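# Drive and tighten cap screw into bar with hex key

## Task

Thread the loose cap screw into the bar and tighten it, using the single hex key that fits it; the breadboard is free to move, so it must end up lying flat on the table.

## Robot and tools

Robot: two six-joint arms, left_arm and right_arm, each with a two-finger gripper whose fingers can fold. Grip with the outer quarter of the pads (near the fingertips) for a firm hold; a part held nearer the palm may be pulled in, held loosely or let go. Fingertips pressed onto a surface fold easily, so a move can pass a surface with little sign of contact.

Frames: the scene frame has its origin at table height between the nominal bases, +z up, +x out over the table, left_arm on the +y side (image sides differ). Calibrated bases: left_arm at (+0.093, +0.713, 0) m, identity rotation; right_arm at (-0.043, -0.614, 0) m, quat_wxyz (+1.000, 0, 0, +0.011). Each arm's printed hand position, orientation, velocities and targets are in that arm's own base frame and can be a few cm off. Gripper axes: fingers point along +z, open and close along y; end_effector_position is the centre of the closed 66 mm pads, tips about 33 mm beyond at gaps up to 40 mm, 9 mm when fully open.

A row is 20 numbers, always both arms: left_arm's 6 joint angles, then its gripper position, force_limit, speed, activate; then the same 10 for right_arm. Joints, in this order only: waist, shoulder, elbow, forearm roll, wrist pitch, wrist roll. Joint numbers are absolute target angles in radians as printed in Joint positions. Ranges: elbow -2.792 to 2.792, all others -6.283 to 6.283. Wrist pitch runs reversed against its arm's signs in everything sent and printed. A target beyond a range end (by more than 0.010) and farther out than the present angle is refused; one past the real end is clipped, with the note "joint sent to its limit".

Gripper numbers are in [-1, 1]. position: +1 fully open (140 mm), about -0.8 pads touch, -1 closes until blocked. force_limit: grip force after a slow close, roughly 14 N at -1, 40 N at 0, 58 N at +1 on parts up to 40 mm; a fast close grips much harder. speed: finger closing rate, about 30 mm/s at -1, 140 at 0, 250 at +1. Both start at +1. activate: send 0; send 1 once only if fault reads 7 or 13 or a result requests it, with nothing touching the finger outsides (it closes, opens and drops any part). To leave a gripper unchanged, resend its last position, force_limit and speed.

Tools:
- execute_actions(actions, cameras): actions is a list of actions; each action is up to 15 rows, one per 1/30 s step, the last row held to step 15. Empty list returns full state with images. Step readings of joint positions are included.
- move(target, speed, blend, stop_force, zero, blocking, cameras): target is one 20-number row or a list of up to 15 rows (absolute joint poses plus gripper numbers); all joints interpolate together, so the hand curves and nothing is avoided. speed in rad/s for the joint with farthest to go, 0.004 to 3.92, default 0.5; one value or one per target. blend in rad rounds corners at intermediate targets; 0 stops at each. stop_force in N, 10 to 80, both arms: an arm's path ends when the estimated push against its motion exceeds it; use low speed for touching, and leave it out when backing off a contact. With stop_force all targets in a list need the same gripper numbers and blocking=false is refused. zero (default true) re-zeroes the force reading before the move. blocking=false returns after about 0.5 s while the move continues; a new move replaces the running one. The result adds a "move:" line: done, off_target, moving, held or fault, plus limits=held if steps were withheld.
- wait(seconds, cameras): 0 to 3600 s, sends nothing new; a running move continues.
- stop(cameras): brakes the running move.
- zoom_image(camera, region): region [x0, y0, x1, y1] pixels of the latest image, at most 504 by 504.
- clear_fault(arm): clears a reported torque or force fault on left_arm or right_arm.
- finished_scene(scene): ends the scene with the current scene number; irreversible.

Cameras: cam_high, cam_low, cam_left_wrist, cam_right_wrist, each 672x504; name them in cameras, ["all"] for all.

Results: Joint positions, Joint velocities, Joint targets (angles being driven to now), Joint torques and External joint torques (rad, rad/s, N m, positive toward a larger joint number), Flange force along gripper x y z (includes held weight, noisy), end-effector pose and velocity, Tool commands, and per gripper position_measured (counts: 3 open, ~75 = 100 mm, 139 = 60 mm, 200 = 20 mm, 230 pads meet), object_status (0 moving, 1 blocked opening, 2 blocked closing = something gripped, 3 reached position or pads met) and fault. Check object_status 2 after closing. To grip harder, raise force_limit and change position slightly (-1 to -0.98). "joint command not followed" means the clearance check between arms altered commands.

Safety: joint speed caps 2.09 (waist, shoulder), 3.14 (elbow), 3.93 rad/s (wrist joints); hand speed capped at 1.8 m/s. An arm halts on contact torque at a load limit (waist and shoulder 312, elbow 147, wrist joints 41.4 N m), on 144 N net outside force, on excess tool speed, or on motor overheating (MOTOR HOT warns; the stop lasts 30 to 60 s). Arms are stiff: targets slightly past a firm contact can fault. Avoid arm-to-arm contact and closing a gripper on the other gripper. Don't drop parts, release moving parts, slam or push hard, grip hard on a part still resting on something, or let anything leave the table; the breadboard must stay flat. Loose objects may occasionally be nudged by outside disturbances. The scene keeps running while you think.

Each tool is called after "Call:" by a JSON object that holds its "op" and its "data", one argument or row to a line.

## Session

Call:
{"op": "execute_actions", "data": {
  "actions": []
}}

Scene clock: 0.00 s.
left_arm: end_effector_position=(+0.7547, -0.4499, +0.2057) position_measured=3 object_status=3 fault=0 end_effector_quat_wxyz=(-0.045, +0.987, -0.045, +0.146) | right_arm: end_effector_position=(+0.1007, +0.6286, +0.2026) position_measured=3 object_status=3 fault=0 end_effector_quat_wxyz=(-0.347, +0.652, +0.641, +0.207)
Joint positions: left_arm=[-0.668 0.472 1.431 0.278 -1.066 0.88] | right_arm=[1.102 -0.032 2.27 1.209 -0.539 0.149]
Joint velocities: within noise
Joint torques (N m): no reading
External joint torques (N m): no reading
Flange force (N): no reading
Joint targets: left_arm=[-0.668 0.472 1.431 0.278 -1.066 0.880] | right_arm=[1.102 -0.032 2.270 1.209 -0.539 0.149]
Tool commands: left_gripper/position=+1.0 left_gripper/force_limit=+1.0 left_gripper/speed=+1.0 left_gripper/activate=+0.0 right_gripper/position=+1.0 right_gripper/force_limit=+1.0 right_gripper/speed=+1.0 right_gripper/activate=+0.0

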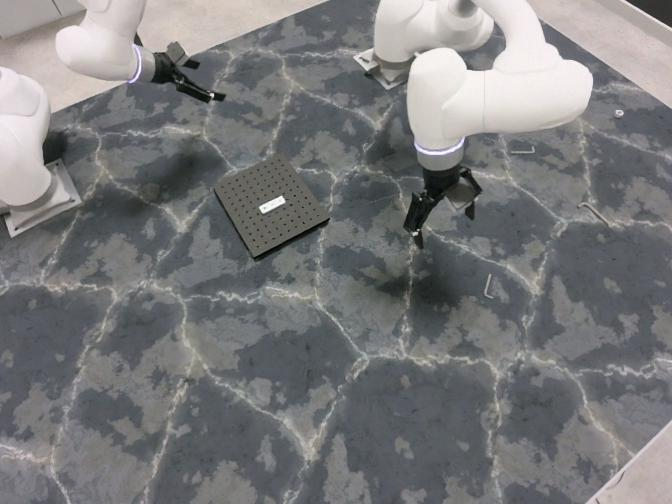

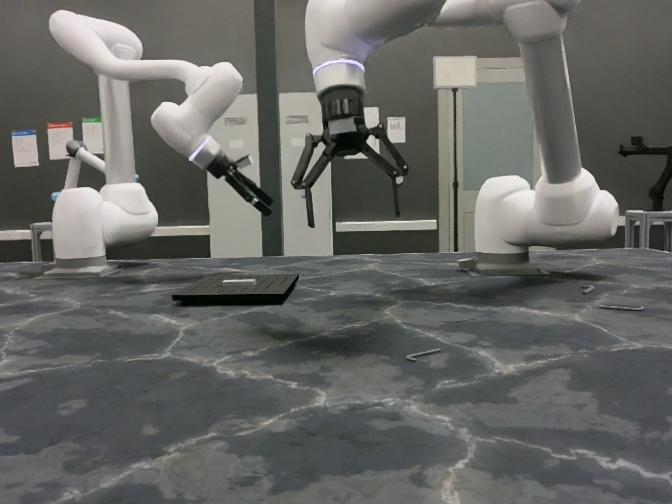

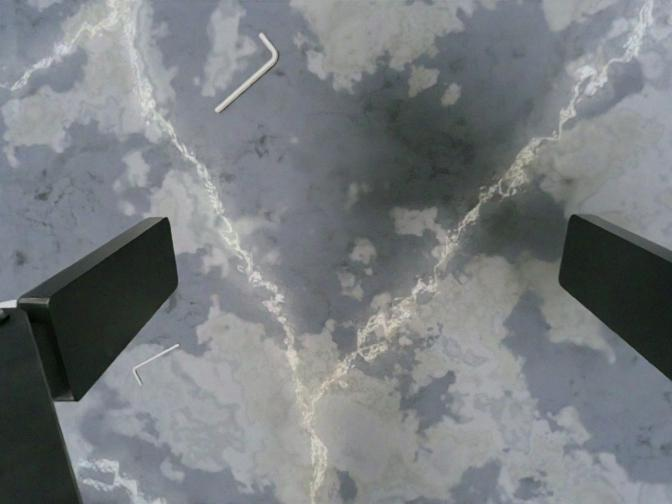

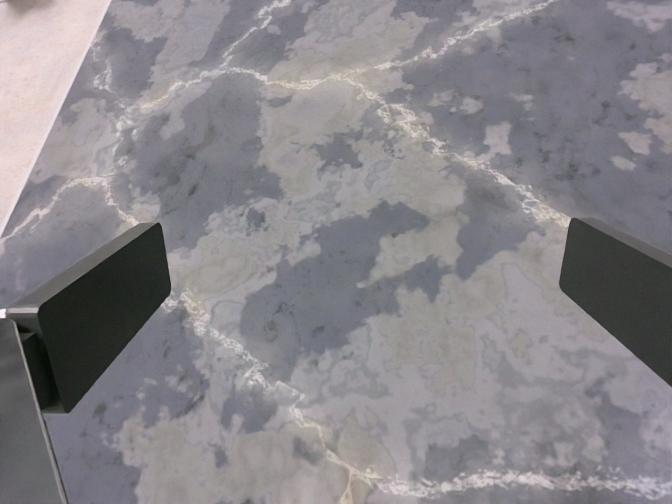

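Call:
{"op": "zoom_image", "data": {
  "camera": "cam_high",
  "region": [90, 250, 350, 504]
}}

Call:
{"op": "zoom_image", "data": {
  "camera": "cam_high",
  "region": [472, 90, 672, 310]
}}

Call:
{"op": "zoom_image", "data": {
  "camera": "cam_high",
  "region": [80, 50, 340, 270]
}}

Call:
{"op": "zoom_image", "data": {
  "camera": "cam_low",
  "region": [380, 260, 672, 380]
}}

Call:
{"op": "zoom_image", "data": {
  "camera": "cam_low",
  "region": [0, 250, 380, 504]
}}

Scaled by 1.938 from the camera's image (finer frame: 960x720).

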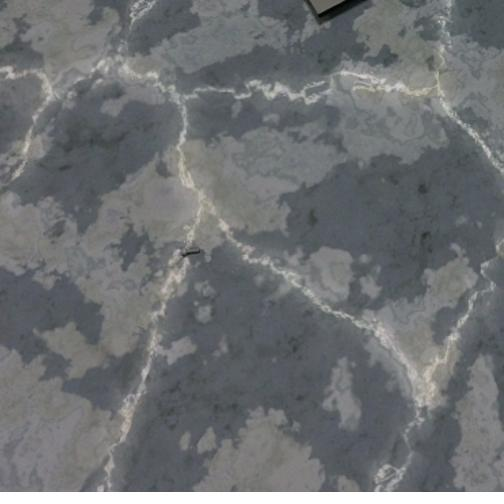

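Scaled by 2.291 from the camera's image (finer frame: 960x720).

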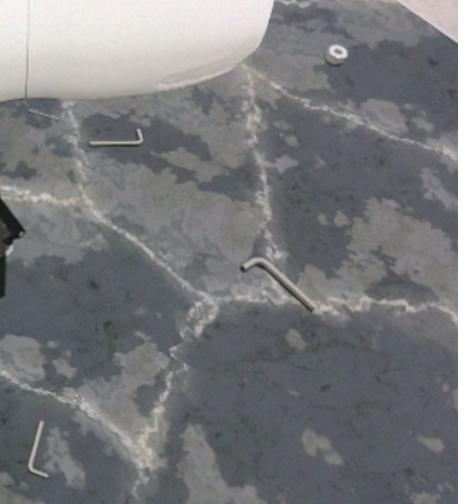

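Scaled by 1.938 from the camera's image (finer frame: 960x720).

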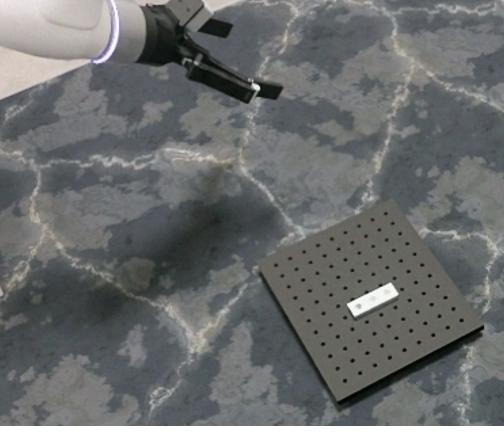

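Scaled by 1.726 from the camera's image (finer frame: 960x720).

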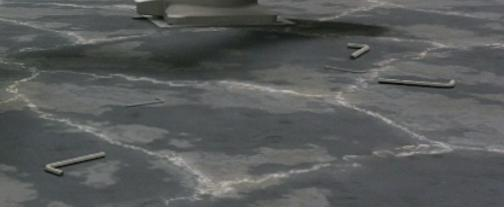

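Scaled by 1.326 from the camera's image (finer frame: 960x720).

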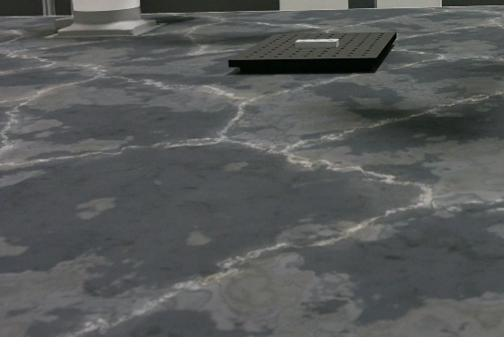

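Call:
{"op": "move", "data": {
  "target": [-0.668,0.472,1.431,0.278,-1.066,0.88,1,1,1,0,0.1131,0.437,1.282,0,-1.4226,1.684,1,1,1,0],
  "speed": 0.9
}}

Call:
{"op": "move", "data": {
  "target": [-1.1838,0.5046,1.4581,0,-1.1789,0.387,1,1,1,0,0.1131,0.437,1.282,0,-1.4226,1.684,1,1,1,0],
  "speed": 0.9,
  "cameras": ["all"]
}}

Call:
{"op": "zoom_image", "data": {
  "camera": "cam_high",
  "region": [472, 50, 672, 310]
}}

Scene clock: 33.97 s.
left_arm: end_effector_position=(+0.7547, -0.4498, +0.2054) position_measured=3 object_status=3 fault=0 end_effector_quat_wxyz=(-0.045, +0.987, -0.045, +0.146) | right_arm: end_effector_position=(+0.8061, +0.1264, +0.2992) position_measured=3 object_status=3 fault=0 end_effector_quat_wxyz=(+0.000, +1.000, +0.000, +0.000)
Joint positions: left_arm=[-0.668 0.472 1.431 0.278 -1.066 0.88] | right_arm=[0.113 0.437 1.282 0 -1.423 1.684]
Joint torques (N m): left_arm=[-0.87 -89.43 -41.42 4.51 0.77 -0.12] | right_arm=[2.45 -85.82 -44.88 4.3 -0.09 -0.28]
External joint torques (N m): left_arm=[0.41 0.19 0.09 0.12 -0.3 0.11] | right_arm=[-2.51 -0.08 3.21 -0.03 0.13 0.28]
Flange force (N): left_arm=[0.6 -0.3 -0.1] | right_arm=[-7.7 4.0 4.8]
Joint targets: left_arm=[-0.668 0.472 1.431 0.278 -1.066 0.880] | right_arm=[0.113 0.437 1.282 0.000 -1.423 1.684]
move: done

Scene clock: 35.13 s.
left_arm: end_effector_position=(+0.3402, -0.7429, +0.1492) position_measured=3 object_status=3 fault=0 end_effector_quat_wxyz=(+0.000, +1.000, +0.000, +0.000) | right_arm: end_effector_position=(+0.8062, +0.1263, +0.2992) position_measured=3 object_status=3 fault=0 end_effector_quat_wxyz=(+0.000, +1.000, +0.000, +0.000)
Joint positions: left_arm=[-1.184 0.505 1.458 0 -1.179 0.387] | right_arm=[0.113 0.437 1.282 0 -1.423 1.684]
Joint torques (N m): left_arm=[-1.48 -91.01 -39.58 3.91 0.37 -0.12] | right_arm=[2.92 -85.46 -45.08 4.32 0 -0.09]
External joint torques (N m): left_arm=[1.11 0.47 0.02 0.19 -0.34 0.12] | right_arm=[-3.27 -0.03 3.45 -0.07 0.05 0.09]
Flange force (N): left_arm=[1.8 0.3 -0.2] | right_arm=[-8.0 5.2 5.1]
Joint targets: left_arm=[-1.184 0.505 1.458 0.000 -1.179 0.387] | right_arm=[0.113 0.437 1.282 0.000 -1.423 1.684]
move: done

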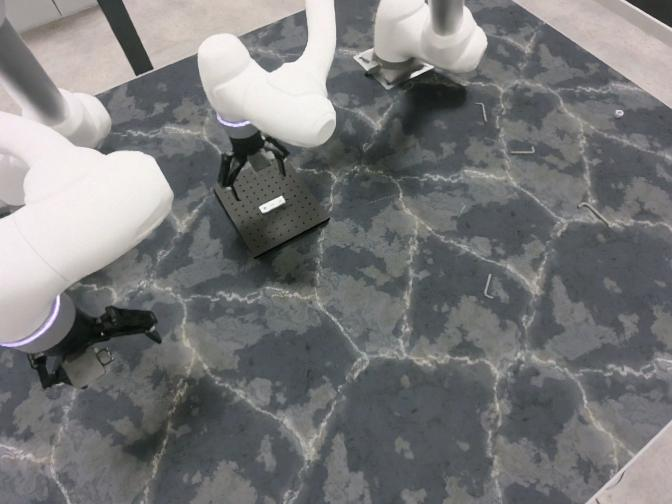

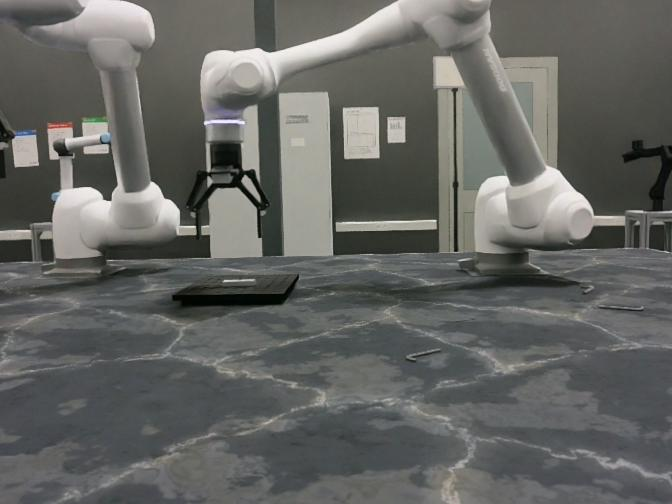

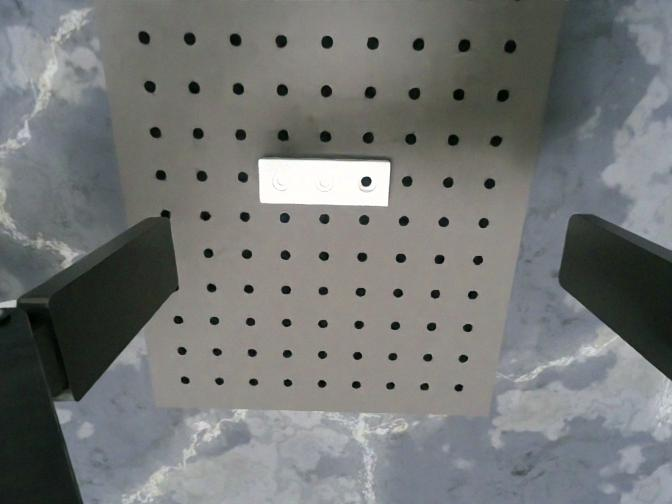

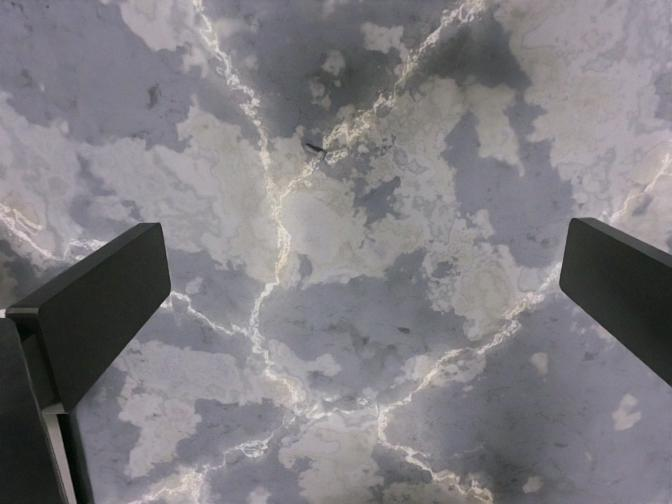

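Scaled by 1.938 from the camera's image (finer frame: 960x720).

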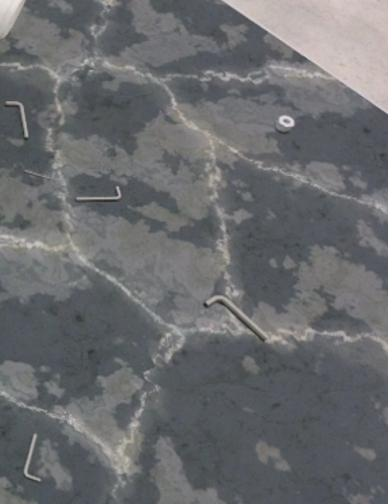

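Call:
{"op": "zoom_image", "data": {
  "camera": "cam_right_wrist",
  "region": [280, 120, 350, 190]
}}

Call:
{"op": "zoom_image", "data": {
  "camera": "cam_left_wrist",
  "region": [240, 130, 420, 240]
}}

Scaled by 7.200 from the camera's image (finer frame: 960x720).

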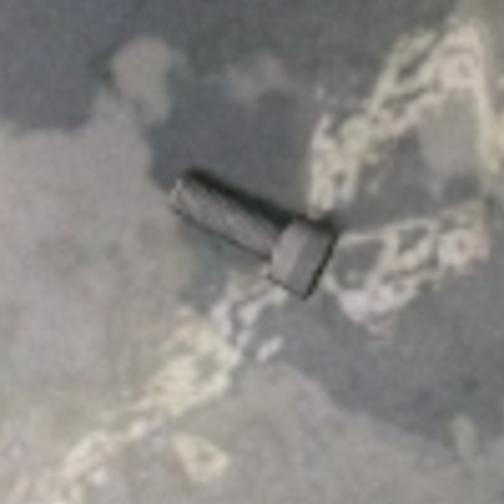

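Scaled by 2.800 from the camera's image (finer frame: 960x720).

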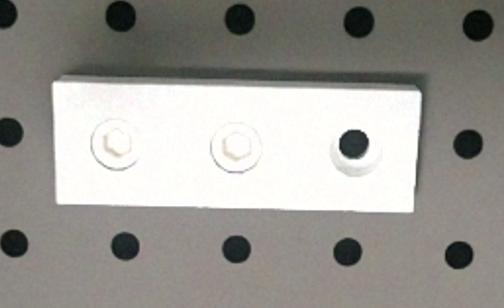

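Call:
{"op": "move", "data": {
  "target": [-1.1838,0.5046,1.4581,0,-1.1789,0.387,1,1,1,0,0.1554,0.5238,1.449,0,-1.1688,0.65,-0.3,-0.3,0,0],
  "speed": 0.6,
  "cameras": ["cam_right_wrist"]
}}

Call:
{"op": "zoom_image", "data": {
  "camera": "cam_right_wrist",
  "region": [310, 130, 430, 250]
}}

Scene clock: 70.67 s.
left_arm: end_effector_position=(+0.3400, -0.7430, +0.1492) position_measured=3 object_status=3 fault=0 end_effector_quat_wxyz=(+0.000, +1.000, +0.000, +0.000) | right_arm: end_effector_position=(+0.8093, +0.1617, +0.1382) position_measured=167 object_status=3 fault=0 end_effector_quat_wxyz=(+0.000, +0.859, +0.512, +0.000)
Joint positions: left_arm=[-1.184 0.505 1.458 0 -1.179 0.387] | right_arm=[0.155 0.524 1.449 0 -1.169 0.65]
Joint torques (N m): left_arm=[-1.18 -90.51 -39.72 3.95 0.34 -0.09] | right_arm=[2.66 -90.39 -41.68 4.05 -0.08 -0.2]
External joint torques (N m): left_arm=[1.02 0.01 0.2 0.14 -0.31 0.09] | right_arm=[-2.47 -0.65 2.89 -0.03 0.11 0.2]
Flange force (N): left_arm=[1.2 -0.7 -0.3] | right_arm=[-7.3 -4.5 2.4]
Joint targets: left_arm=[-1.184 0.505 1.458 0.000 -1.179 0.387] | right_arm=[0.155 0.524 1.449 0.000 -1.169 0.650]
move: done

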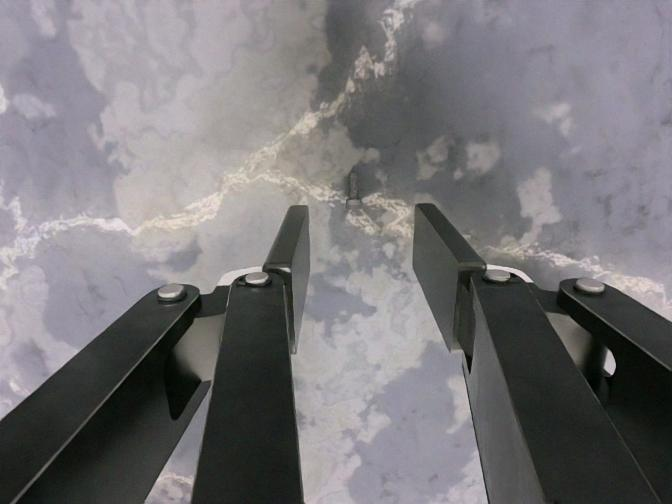

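Scaled by 4.200 from the camera's image (finer frame: 960x720).

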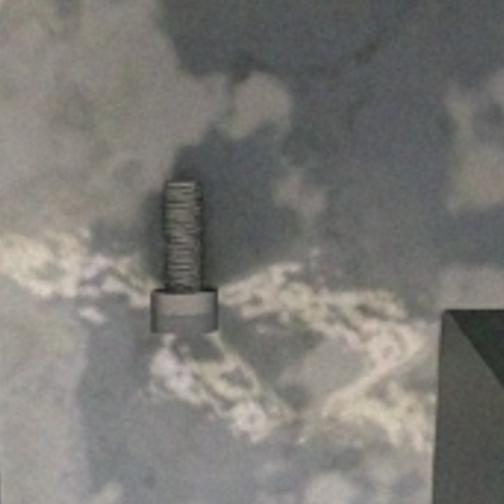

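Call:
{"op": "move", "data": {
  "target": [
    [-1.1838,0.5046,1.4581,0,-1.1789,0.387,1,1,1,0,0.1664,0.6117,1.5118,0,-1.0181,0.661,-0.3,-0.3,0,0],
    [-1.1838,0.5046,1.4581,0,-1.1789,0.387,1,1,1,0,0.1664,0.6117,1.5118,0,-1.0181,0.661,-1,-0.3,-1,0]
  ],
  "speed": 0.12,
  "cameras": ["cam_right_wrist"]
}}

Call:
{"op": "zoom_image", "data": {
  "camera": "cam_right_wrist",
  "region": [280, 180, 460, 350]
}}

Scene clock: 86.33 s.
left_arm: end_effector_position=(+0.3400, -0.7430, +0.1492) position_measured=3 object_status=3 fault=0 end_effector_quat_wxyz=(+0.000, +1.000, +0.000, +0.000) | right_arm: end_effector_position=(+0.8146, +0.1718, +0.0341) position_measured=223 object_status=2 fault=0 end_effector_quat_wxyz=(+0.000, +0.859, +0.513, +0.000)
Joint positions: left_arm=[-1.184 0.505 1.458 0 -1.179 0.387] | right_arm=[0.166 0.612 1.512 0 -1.018 0.661]
Joint torques (N m): left_arm=[-1.06 -90.66 -39.63 4 0.32 -0.11] | right_arm=[5.1 -74.85 -25.16 4.67 -0.97 -0.02]
External joint torques (N m): left_arm=[0.73 0.12 0.08 0.09 -0.3 0.11] | right_arm=[-5.24 -20.32 -10.42 -1 1 0.02]
Flange force (N): left_arm=[1.1 -0.2 -0.3] | right_arm=[-7.5 0.9 -22.2]
Joint targets: left_arm=[-1.184 0.505 1.458 0.000 -1.179 0.387] | right_arm=[0.166 0.612 1.512 0.000 -1.018 0.661]
move: done

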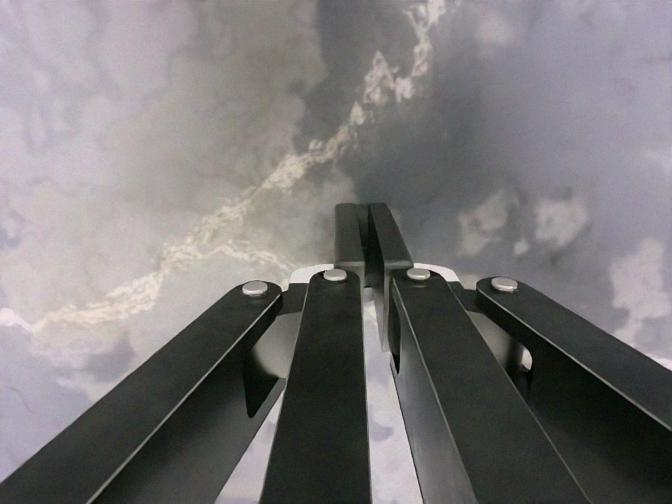

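Scaled by 2.800 from the camera's image (finer frame: 960x720).

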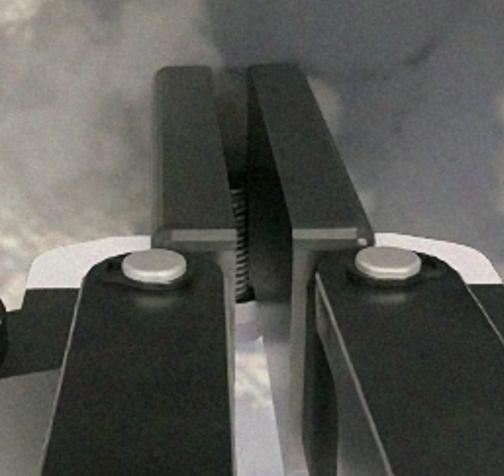

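Call:
{"op": "move", "data": {
  "target": [
    [-1.1838,0.5046,1.4581,0,-1.1789,0.387,-0.3,-0.3,0,0,0.1664,0.5238,1.449,0,-1.1688,0.661,-1,-0.3,-1,0],
    [-1.1095,0.4218,1.0299,0,-1.6899,-0.3607,-0.3,-0.3,0,0,0.45,0.1,1.9,0,-0.6,-0.4,-1,-0.3,-1,0],
    [-1.1095,0.4124,1.183,0,-1.5462,-0.3607,-0.3,-0.3,0,0,0.8,0.2121,2.321,0,0.9623,-1.5712,-1,-0.3,-1,0]
  ],
  "speed": [0.3,0.8,0.7],
  "cameras": ["cam_left_wrist","cam_low"]
}}

Call:
{"op": "zoom_image", "data": {
  "camera": "cam_left_wrist",
  "region": [260, 180, 440, 360]
}}

Call:
{"op": "zoom_image", "data": {
  "camera": "cam_low",
  "region": [190, 100, 290, 200]
}}

Scene clock: 102.10 s.
left_arm: end_effector_position=(+0.3902, -0.7076, +0.3742) position_measured=167 object_status=3 fault=0 end_effector_quat_wxyz=(+0.000, +0.917, +0.400, +0.000) | right_arm: end_effector_position=(+0.5205, +0.5854, +0.2999) position_measured=223 object_status=2 fault=0 end_effector_quat_wxyz=(+0.651, -0.275, +0.651, +0.275)
Joint positions: left_arm=[-1.109 0.412 1.183 0 -1.546 -0.361] | right_arm=[0.8 0.212 2.321 0 0.962 -1.571]
Joint torques (N m): left_arm=[-0.98 -85.35 -42.76 4.34 0.29 -0.13] | right_arm=[3.36 -49.38 -29.11 2.53 2.32 0.02]
External joint torques (N m): left_arm=[0.86 0.47 0.08 0.08 -0.3 0.13] | right_arm=[-3.38 0.58 2.32 -0.06 0.47 -0.02]
Flange force (N): left_arm=[0.9 1.2 -0.4] | right_arm=[3.5 -7.9 -3.6]
Joint targets: left_arm=[-1.109 0.412 1.183 0.000 -1.546 -0.361] | right_arm=[0.800 0.212 2.321 0.000 0.962 -1.571]
move: done
Images, in order (width x height): cam_low 672x504, cam_left_wrist 672x504.

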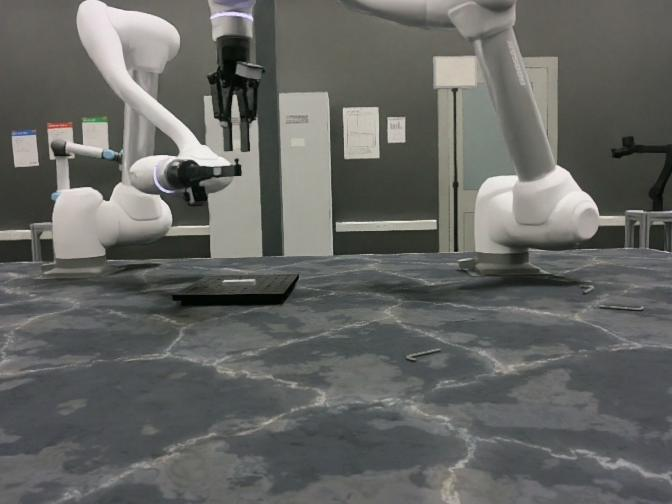

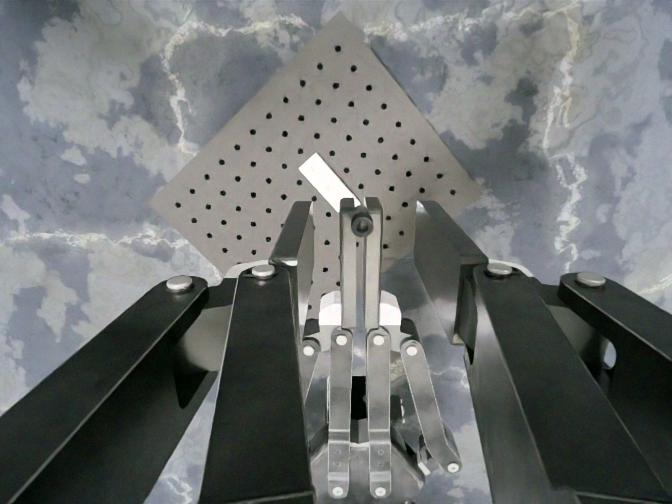

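Scaled by 2.800 from the camera's image (finer frame: 960x720).

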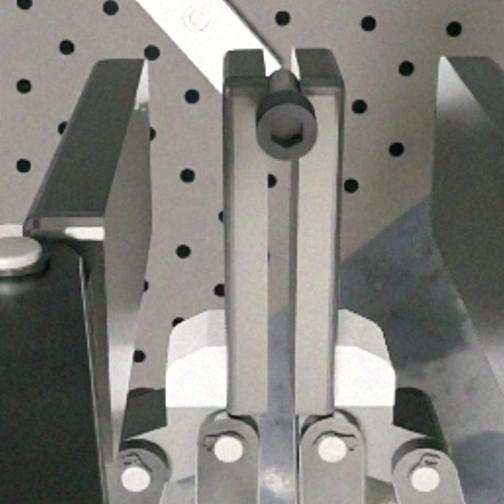

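Scaled by 5.040 from the camera's image (finer frame: 960x720).

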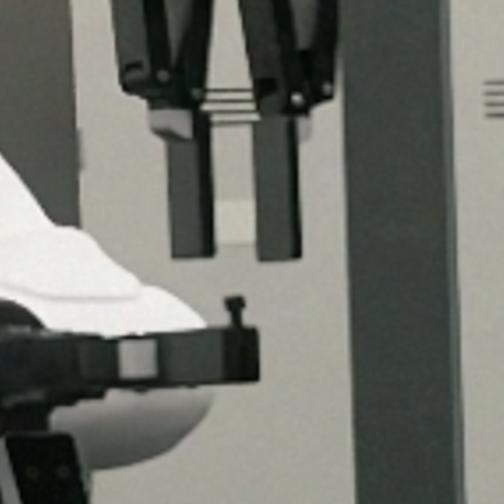

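Call:
{"op": "move", "data": {
  "target": [
    [-1.113,0.4155,1.217,0,-1.5091,-0.3642,-0.3,-0.3,0,0,0.8,0.2121,2.321,0,0.9623,-1.5712,-1,-0.3,-1,0],
    [-1.113,0.4155,1.217,0,-1.5091,-0.3642,-1,-0.3,-1,0,0.8,0.2121,2.321,0,0.9623,-1.5712,-1,-0.3,-1,0]
  ],
  "speed": 0.2
}}

Call:
{"op": "move", "data": {
  "target": [-1.113,0.4155,1.217,0,-1.5091,-0.3642,-1,-0.3,-1,0,0.8,0.2121,2.321,0,0.9623,-1.5712,-0.3,-0.3,-1,0],
  "speed": 0.2
}}

Call:
{"op": "move", "data": {
  "target": [-1.113,0.4222,1.03,0,-1.6894,-0.3642,-1,-0.3,-1,0,0.8,0.2121,2.321,0,0.9623,-1.5712,-0.3,-0.3,-1,0],
  "speed": 0.3
}}

Call:
{"op": "move", "data": {
  "target": [
    [-1.113,0.4222,1.03,0,-1.6894,-3,-1,-0.3,-1,0,-0.1,-0.0276,2.1464,0,-1.0028,-1.2,-0.44,-0.3,0,0],
    [-1.1814,0.5535,1.4883,0,-1.0998,-5.8938,-1,-0.3,-1,0,-0.1,-0.0276,2.1464,0,-1.0028,-1.2,-0.44,-0.3,0,0]
  ],
  "speed": 1,
  "cameras": ["cam_left_wrist","cam_low"]
}}

Call:
{"op": "zoom_image", "data": {
  "camera": "cam_left_wrist",
  "region": [290, 180, 430, 320]
}}

Scene clock: 133.13 s.
left_arm: end_effector_position=(+0.3882, -0.7097, +0.3528) position_measured=217 object_status=0 fault=0 end_effector_quat_wxyz=(+0.000, +0.917, +0.400, +0.000) | right_arm: end_effector_position=(+0.5205, +0.5854, +0.2999) position_measured=223 object_status=2 fault=0 end_effector_quat_wxyz=(+0.651, -0.275, +0.651, +0.275)
Joint positions: left_arm=[-1.113 0.416 1.217 0 -1.509 -0.364] | right_arm=[0.8 0.212 2.321 0 0.962 -1.571]
Joint torques (N m): left_arm=[-1.29 -84.95 -41.98 4.25 -0.02 -0.12] | right_arm=[1.92 -49.51 -29.54 2.77 2.81 -0.13]
External joint torques (N m): left_arm=[0.97 -0.13 -0.65 0.17 0.01 0.12] | right_arm=[-1.64 0.94 2.95 -0.34 -0.04 0.13]
Flange force (N): left_arm=[0.8 1.8 -1.0] | right_arm=[3.3 -5.1 -4.0]
Joint targets: left_arm=[-1.113 0.415 1.217 0.000 -1.509 -0.364] | right_arm=[0.800 0.212 2.321 0.000 0.962 -1.571]
move: done

Scene clock: 134.57 s.
left_arm: end_effector_position=(+0.3881, -0.7097, +0.3527) position_measured=217 object_status=2 fault=0 end_effector_quat_wxyz=(+0.000, +0.917, +0.400, +0.000) | right_arm: end_effector_position=(+0.5205, +0.5854, +0.2999) position_measured=167 object_status=0 fault=0 end_effector_quat_wxyz=(+0.651, -0.275, +0.651, +0.275)
Joint positions: left_arm=[-1.113 0.416 1.217 0 -1.509 -0.364] | right_arm=[0.8 0.212 2.321 0 0.962 -1.571]
Joint torques (N m): left_arm=[-1 -85.23 -42.53 4.33 0.34 -0.14] | right_arm=[2.91 -48.63 -29.31 2.46 2.63 -0.09]
External joint torques (N m): left_arm=[0.77 0.13 -0.06 0.08 -0.35 0.14] | right_arm=[-2.79 -0.23 2.71 -0.01 0.15 0.09]
Flange force (N): left_arm=[0.8 1.0 -0.7] | right_arm=[1.5 -6.8 -5.2]
Joint targets: left_arm=[-1.113 0.415 1.217 0.000 -1.509 -0.364] | right_arm=[0.800 0.212 2.321 0.000 0.962 -1.571]
move: done

Scene clock: 135.63 s.
left_arm: end_effector_position=(+0.3886, -0.7106, +0.4516) position_measured=217 object_status=2 fault=0 end_effector_quat_wxyz=(+0.000, +0.917, +0.400, +0.000) | right_arm: end_effector_position=(+0.5205, +0.5854, +0.2999) position_measured=167 object_status=3 fault=0 end_effector_quat_wxyz=(+0.651, -0.275, +0.651, +0.275)
Joint positions: left_arm=[-1.113 0.422 1.03 0 -1.689 -0.364] | right_arm=[0.8 0.212 2.321 0 0.962 -1.571]
Joint torques (N m): left_arm=[-1.33 -85.35 -42.23 4.27 0.23 -0.12] | right_arm=[2.71 -48.48 -29.11 2.51 2.58 -0.01]
External joint torques (N m): left_arm=[1.05 -0.12 -0.12 0.11 -0.24 0.12] | right_arm=[-2.81 -0.14 2.25 -0.02 0.2 0.01]
Flange force (N): left_arm=[1.2 0.8 -0.7] | right_arm=[1.5 -6.6 -4.3]
Joint targets: left_arm=[-1.113 0.422 1.030 0.000 -1.689 -0.364] | right_arm=[0.800 0.212 2.321 0.000 0.962 -1.571]
move: done

Scene clock: 142.33 s.
left_arm: end_effector_position=(+0.3448, -0.7493, +0.0938) position_measured=217 object_status=2 fault=0 end_effector_quat_wxyz=(+0.000, +1.000, +0.000, +0.000) | right_arm: end_effector_position=(+0.4678, -0.0123, +0.1486) position_measured=185 object_status=3 fault=0 end_effector_quat_wxyz=(+0.010, +0.233, +0.972, +0.001)
Joint positions: left_arm=[-1.181 0.553 1.488 0 -1.1 -5.894] | right_arm=[-0.1 -0.028 2.146 0 -1.003 -1.2]
Joint torques (N m): left_arm=[-0.98 -93.57 -38.15 3.89 0.3 -0.39] | right_arm=[2.84 -33.39 -38.61 3.74 -0.11 -0.09]
External joint torques (N m): left_arm=[0.73 0.11 0.05 0.05 -0.27 0.39] | right_arm=[-2.69 0.36 3.07 -0.07 0.11 0.09]
Flange force (N): left_arm=[1.4 -0.3 -0.3] | right_arm=[1.9 -7.1 4.0]
Joint targets: left_arm=[-1.181 0.553 1.488 0.000 -1.100 -5.894] | right_arm=[-0.100 -0.028 2.146 0.000 -1.003 -1.200]
move: done
Images, in order (width x height): cam_low 672x504, cam_left_wrist 672x504.

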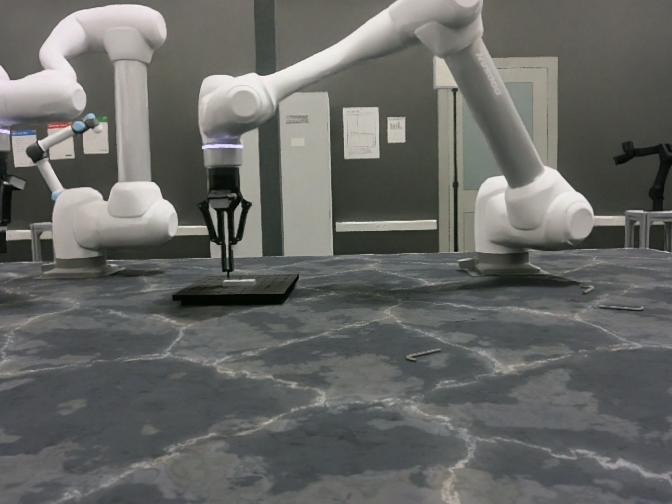

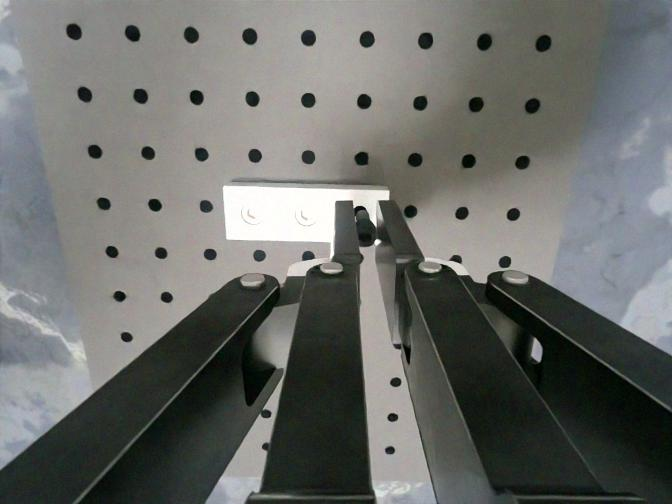

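Scaled by 3.600 from the camera's image (finer frame: 960x720).

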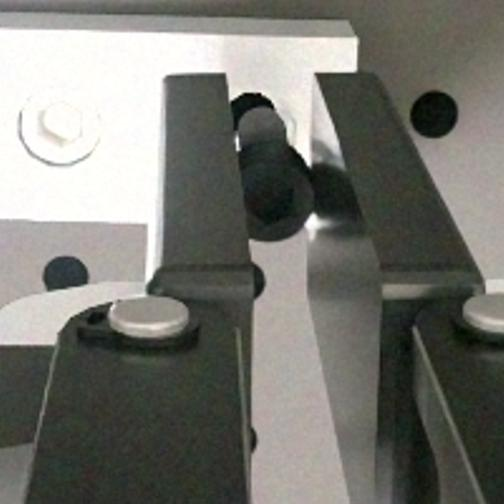

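Call:
{"op": "move", "data": {
  "target": [-1.1824,0.5574,1.4938,0,-1.0904,-5.8948,-1,-0.3,-1,0,-0.1,-0.0276,2.1464,0,-1.0028,-1.2,-0.44,-0.3,0,0],
  "speed": 0.1
}}

Call:
{"op": "move", "data": {
  "target": [-1.1824,0.5674,1.5037,0,-1.0705,-5.8948,-1,-0.3,-1,0,-0.1,-0.0276,2.1464,0,-1.0028,-1.2,-0.44,-0.3,0,0],
  "stop_force": 12,
  "speed": 0.01,
  "cameras": ["cam_left_wrist"]
}}

Call:
{"op": "zoom_image", "data": {
  "camera": "cam_left_wrist",
  "region": [290, 180, 430, 320]
}}

Scene clock: 157.93 s.
left_arm: end_effector_position=(+0.3439, -0.7493, +0.0878) position_measured=217 object_status=2 fault=0 end_effector_quat_wxyz=(+0.000, +1.000, +0.000, +0.000) | right_arm: end_effector_position=(+0.4678, -0.0123, +0.1486) position_measured=185 object_status=3 fault=0 end_effector_quat_wxyz=(+0.010, +0.233, +0.972, +0.001)
Joint positions: left_arm=[-1.182 0.557 1.494 0 -1.09 -5.895] | right_arm=[-0.1 -0.028 2.146 0 -1.003 -1.2]
Joint torques (N m): left_arm=[-1.09 -93.54 -37.86 3.84 0.35 -0.13] | right_arm=[2.55 -32.54 -38.68 3.72 -0.2 -0.05]
External joint torques (N m): left_arm=[0.86 -0.13 -0.05 0.08 -0.32 0.13] | right_arm=[-2.54 -0.44 3.12 -0.05 0.2 0.05]
Flange force (N): left_arm=[1.2 -0.2 -0.6] | right_arm=[3.2 -7.5 3.4]
Joint targets: left_arm=[-1.182 0.557 1.494 0.000 -1.090 -5.895] | right_arm=[-0.100 -0.028 2.146 0.000 -1.003 -1.200]
move: done

Scene clock: 159.93 s.
left_arm: end_effector_position=(+0.3439, -0.7494, +0.0787) position_measured=217 object_status=2 fault=0 end_effector_quat_wxyz=(+0.000, +1.000, +0.000, +0.000) | right_arm: end_effector_position=(+0.4678, -0.0123, +0.1486) position_measured=185 object_status=3 fault=0 end_effector_quat_wxyz=(+0.010, +0.233, +0.972, +0.001)
Joint positions: left_arm=[-1.182 0.564 1.501 0 -1.076 -5.895] | right_arm=[-0.1 -0.028 2.146 0 -1.003 -1.2]
Joint torques (N m): left_arm=[-0.74 -85.53 -33.73 3.85 1.01 -0.15] | right_arm=[2.72 -33.57 -38.4 3.72 -0.06 0.04]
External joint torques (N m): left_arm=[0.63 -8.35 -3.87 0.04 -0.98 0.15] | right_arm=[-2.76 0.3 2.56 -0.03 0.07 -0.04]
Flange force (N): left_arm=[0.2 -1.9 -10.8] | right_arm=[1.1 -7.2 3.3]
Joint targets: left_arm=[-1.182 0.564 1.501 0.000 -1.076 -5.895] | right_arm=[-0.100 -0.028 2.146 0.000 -1.003 -1.200]
move: contact (left_arm)

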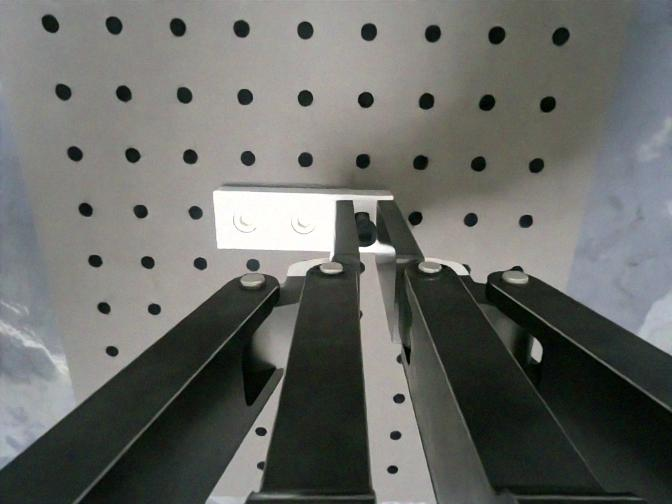

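Scaled by 3.600 from the camera's image (finer frame: 960x720).

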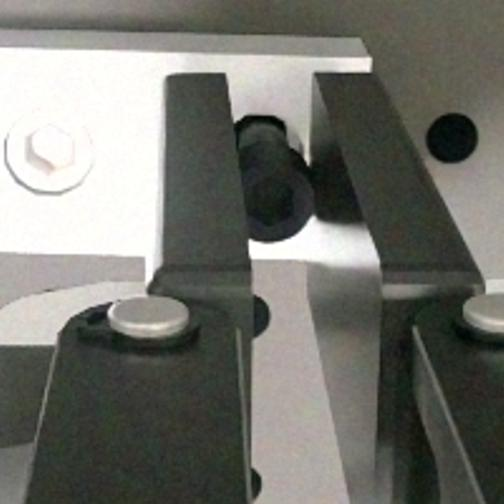

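Call:
{"op": "move", "data": {
  "target": [-1.1824,0.5652,1.5021,0,-1.0743,6.1,-1,-0.3,-1,0,-0.1,-0.0276,2.1464,0,-1.0028,-1.2,-0.44,-0.3,0,0],
  "speed": 2
}}

Call:
{"op": "move", "data": {
  "target": [-1.1824,0.5652,1.5021,0,-1.0743,6.1,-0.5,-0.3,-1,0,-0.1,-0.0276,2.1464,0,-1.0028,-1.2,-0.44,-0.3,0,0],
  "cameras": ["cam_left_wrist"]
}}

Call:
{"op": "zoom_image", "data": {
  "camera": "cam_left_wrist",
  "region": [290, 180, 430, 320]
}}

Scene clock: 176.80 s.
left_arm: end_effector_position=(+0.3438, -0.7492, +0.0773) position_measured=217 object_status=2 fault=0 end_effector_quat_wxyz=(+0.000, +0.959, +0.282, +0.000) | right_arm: end_effector_position=(+0.4678, -0.0123, +0.1486) position_measured=185 object_status=3 fault=0 end_effector_quat_wxyz=(+0.010, +0.233, +0.972, +0.001)
Joint positions: left_arm=[-1.182 0.565 1.502 0 -1.074 6.1] | right_arm=[-0.1 -0.028 2.146 0 -1.003 -1.2]
Joint torques (N m): left_arm=[-1.2 -86.23 -33.09 3.78 0.24 -0.17] | right_arm=[2.78 -32.58 -38.51 3.84 -0.13 -0.07]
External joint torques (N m): left_arm=[1 -7.68 -4.45 0.11 -0.24 0.17] | right_arm=[-2.93 -0.4 2.73 -0.16 0.15 0.07]
Flange force (N): left_arm=[1.4 0.2 -9.6] | right_arm=[2.3 -7.9 2.9]
Joint targets: left_arm=[-1.182 0.565 1.502 0.000 -1.074 6.100] | right_arm=[-0.100 -0.028 2.146 0.000 -1.003 -1.200]
move: done

Scene clock: 177.60 s.
left_arm: end_effector_position=(+0.3438, -0.7492, +0.0773) position_measured=192 object_status=0 fault=0 end_effector_quat_wxyz=(+0.000, +0.959, +0.282, +0.000) | right_arm: end_effector_position=(+0.4678, -0.0123, +0.1486) position_measured=185 object_status=3 fault=0 end_effector_quat_wxyz=(+0.010, +0.233, +0.972, +0.001)
Joint positions: left_arm=[-1.182 0.565 1.502 0 -1.074 6.1] | right_arm=[-0.1 -0.028 2.146 0 -1.003 -1.2]
Joint torques (N m): left_arm=[-0.73 -94.02 -37.59 3.82 0.33 -0.14] | right_arm=[2.66 -33.15 -38.74 3.75 -0.15 -0.04]
External joint torques (N m): left_arm=[0.37 -0.1 -0.04 0.07 -0.32 0.14] | right_arm=[-2.71 -0.04 2.9 -0.06 0.16 0.04]
Flange force (N): left_arm=[0.6 0.4 -0.6] | right_arm=[2.2 -7.4 3.5]
Joint targets: left_arm=[-1.182 0.565 1.502 0.000 -1.074 6.100] | right_arm=[-0.100 -0.028 2.146 0.000 -1.003 -1.200]
move: done

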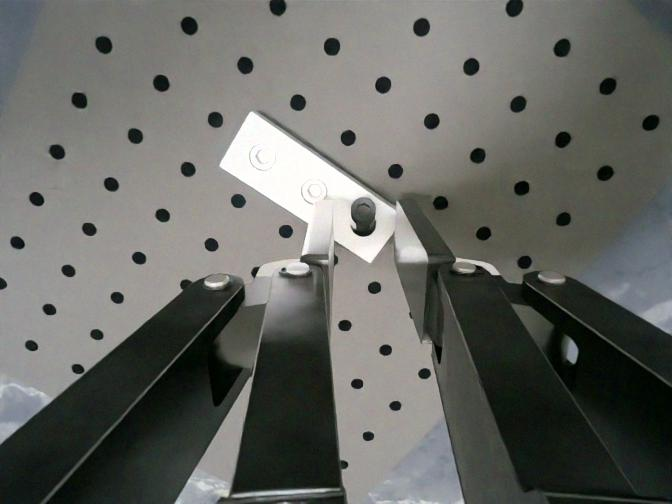

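Scaled by 3.600 from the camera's image (finer frame: 960x720).

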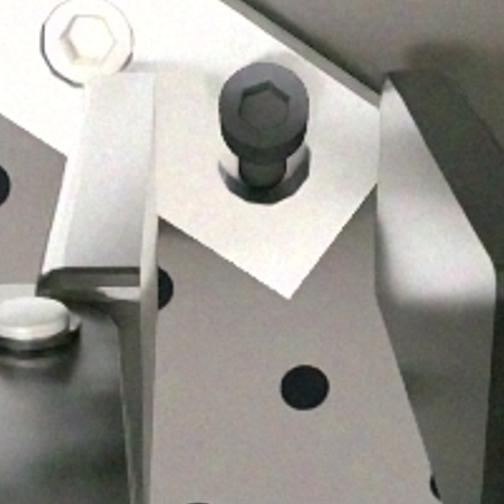

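Call:
{"op": "move", "data": {
  "target": [-1.1821,0.5657,1.4987,0,-1.0772,6.1,-0.3,-0.3,-0.5,0,-0.1,-0.0276,2.1464,0,-1.0028,-1.2,-0.44,-0.3,0,0],
  "speed": 0.1
}}

Call:
{"op": "move", "data": {
  "target": [-1.1821,0.5657,1.4987,0,-1.0772,-4.896,-0.3,-0.3,-0.5,0,-0.1,-0.0276,2.1464,0,-1.0028,-1.2,-0.44,-0.3,0,0],
  "speed": 2.5,
  "cameras": ["cam_left_wrist"]
}}

Call:
{"op": "zoom_image", "data": {
  "camera": "cam_left_wrist",
  "region": [290, 180, 430, 320]
}}

Call:
{"op": "move", "data": {
  "target": [-1.1821,0.5657,1.4987,0,-1.0772,-4.896,-1,-0.3,-1,0,-0.1,-0.0276,2.1464,0,-1.0028,-1.2,-0.44,-0.3,0,0],
  "cameras": ["cam_left_wrist"]
}}

Call:
{"op": "zoom_image", "data": {
  "camera": "cam_left_wrist",
  "region": [290, 180, 430, 320]
}}

Scene clock: 197.27 s.
left_arm: end_effector_position=(+0.3444, -0.7500, +0.0785) position_measured=167 object_status=0 fault=0 end_effector_quat_wxyz=(+0.000, +0.959, +0.282, +0.000) | right_arm: end_effector_position=(+0.4678, -0.0123, +0.1486) position_measured=185 object_status=3 fault=0 end_effector_quat_wxyz=(+0.010, +0.233, +0.972, +0.001)
Joint positions: left_arm=[-1.182 0.566 1.499 0 -1.077 6.1] | right_arm=[-0.1 -0.028 2.146 0 -1.003 -1.2]
Joint torques (N m): left_arm=[-1.15 -93.93 -37.73 3.82 0.35 -0.13] | right_arm=[2.68 -33.1 -38.73 3.7 -0.11 -0.02]
External joint torques (N m): left_arm=[0.88 -0.11 0.14 0.08 -0.35 0.13] | right_arm=[-2.59 -0.32 2.88 0 0.12 0.02]
Flange force (N): left_arm=[1.2 0.1 -0.5] | right_arm=[2.6 -7.4 3.1]
Joint targets: left_arm=[-1.182 0.566 1.499 0.000 -1.077 6.100] | right_arm=[-0.100 -0.028 2.146 0.000 -1.003 -1.200]
move: done

Scene clock: 202.57 s.
left_arm: end_effector_position=(+0.3444, -0.7500, +0.0785) position_measured=167 object_status=3 fault=0 end_effector_quat_wxyz=(+0.000, +0.878, -0.479, +0.000) | right_arm: end_effector_position=(+0.4678, -0.0123, +0.1486) position_measured=185 object_status=3 fault=0 end_effector_quat_wxyz=(+0.010, +0.233, +0.972, +0.001)
Joint positions: left_arm=[-1.182 0.566 1.499 0 -1.077 -4.896] | right_arm=[-0.1 -0.028 2.146 0 -1.003 -1.2]
Joint torques (N m): left_arm=[-0.95 -93.75 -37.7 3.78 0.37 -0.06] | right_arm=[2.03 -33.2 -38.67 3.71 -0.07 -0.1]
External joint torques (N m): left_arm=[0.59 -0.33 0.03 0.08 -0.31 0.06] | right_arm=[-2.04 0.18 2.89 -0.02 0.08 0.1]
Flange force (N): left_arm=[-0.1 -0.8 -0.7] | right_arm=[2.4 -5.8 3.5]
Joint targets: left_arm=[-1.182 0.566 1.499 0.000 -1.077 -4.896] | right_arm=[-0.100 -0.028 2.146 0.000 -1.003 -1.200]
move: done

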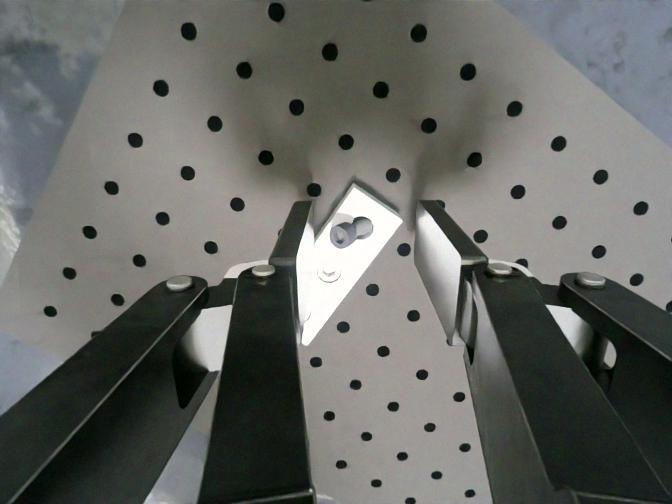

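Scaled by 3.600 from the camera's image (finer frame: 960x720).

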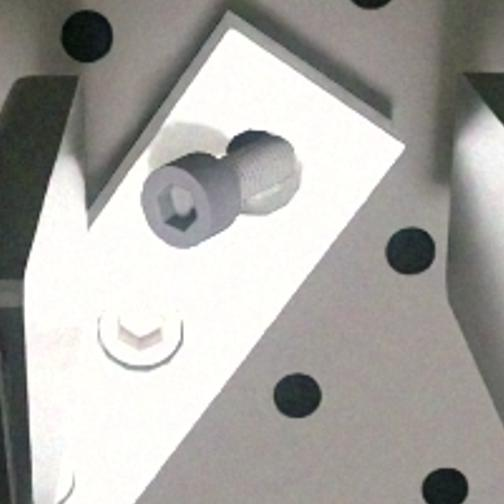

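Scene clock: 203.90 s.
left_arm: end_effector_position=(+0.3444, -0.7500, +0.0785) position_measured=217 object_status=0 fault=0 end_effector_quat_wxyz=(+0.000, +0.878, -0.479, +0.000) | right_arm: end_effector_position=(+0.4678, -0.0123, +0.1486) position_measured=185 object_status=3 fault=0 end_effector_quat_wxyz=(+0.010, +0.233, +0.972, +0.001)
Joint positions: left_arm=[-1.182 0.566 1.499 0 -1.077 -4.896] | right_arm=[-0.1 -0.028 2.146 0 -1.003 -1.2]
Joint torques (N m): left_arm=[-0.87 -92.26 -36.7 3.67 0.41 -0.09] | right_arm=[2.61 -33.01 -38.53 3.76 -0.12 0]
External joint torques (N m): left_arm=[0.45 -1.75 -0.95 0.19 -0.35 0.09] | right_arm=[-2.5 0.25 2.97 -0.09 0.13 0]
Flange force (N): left_arm=[0.2 -0.6 -2.6] | right_arm=[2.0 -6.9 3.8]
Joint targets: left_arm=[-1.182 0.566 1.499 0.000 -1.077 -4.896] | right_arm=[-0.100 -0.028 2.146 0.000 -1.003 -1.200]
move: done

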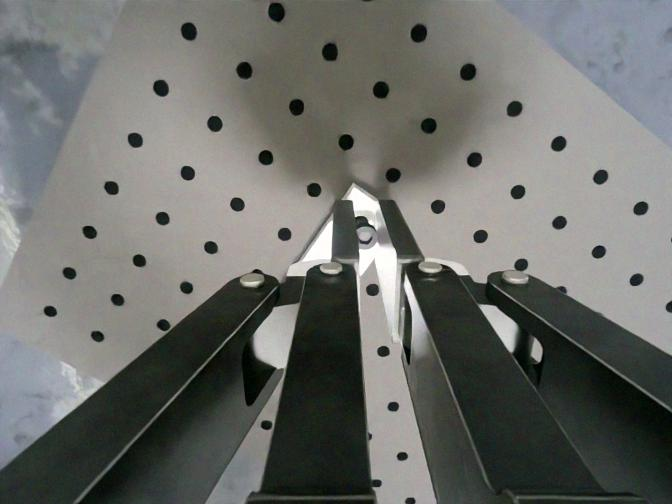

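Scaled by 3.600 from the camera's image (finer frame: 960x720).

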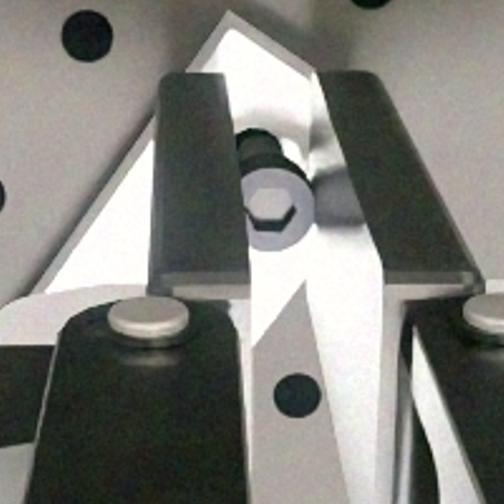

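Call:
{"op": "move", "data": {
  "target": [-1.1821,0.5688,1.5018,0,-1.0710,-4.896,-1,-0.3,-1,0,-0.1,-0.0276,2.1464,0,-1.0028,-1.2,-0.44,-0.3,0,0],
  "speed": 0.005,
  "stop_force": 12,
  "cameras": ["cam_left_wrist"]
}}

Scene clock: 246.80 s.
left_arm: end_effector_position=(+0.3444, -0.7500, +0.0745) position_measured=217 object_status=2 fault=0 end_effector_quat_wxyz=(+0.000, +0.878, -0.479, +0.000) | right_arm: end_effector_position=(+0.4678, -0.0123, +0.1486) position_measured=185 object_status=3 fault=0 end_effector_quat_wxyz=(+0.010, +0.233, +0.972, +0.001)
Joint positions: left_arm=[-1.182 0.569 1.502 0 -1.071 -4.896] | right_arm=[-0.1 -0.028 2.146 0 -1.003 -1.2]
Joint torques (N m): left_arm=[-2.13 -83.41 -31.33 3.26 0.5 -0.13] | right_arm=[2.67 -33.4 -38.42 3.8 -0.09 0]
External joint torques (N m): left_arm=[1.89 -11.02 -6.27 0.59 -0.44 0.13] | right_arm=[-2.67 0.34 2.67 -0.12 0.11 0.01]
Flange force (N): left_arm=[0.2 -2.4 -13.8] | right_arm=[1.3 -7.0 3.5]
Joint targets: left_arm=[-1.182 0.569 1.502 0.000 -1.071 -4.896] | right_arm=[-0.100 -0.028 2.146 0.000 -1.003 -1.200]
move: done

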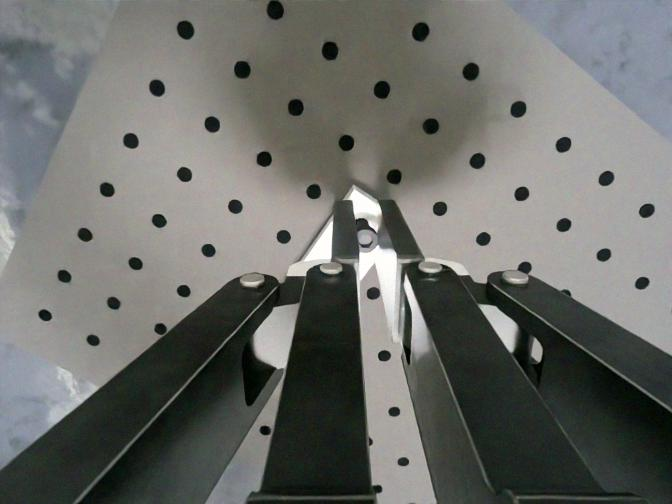

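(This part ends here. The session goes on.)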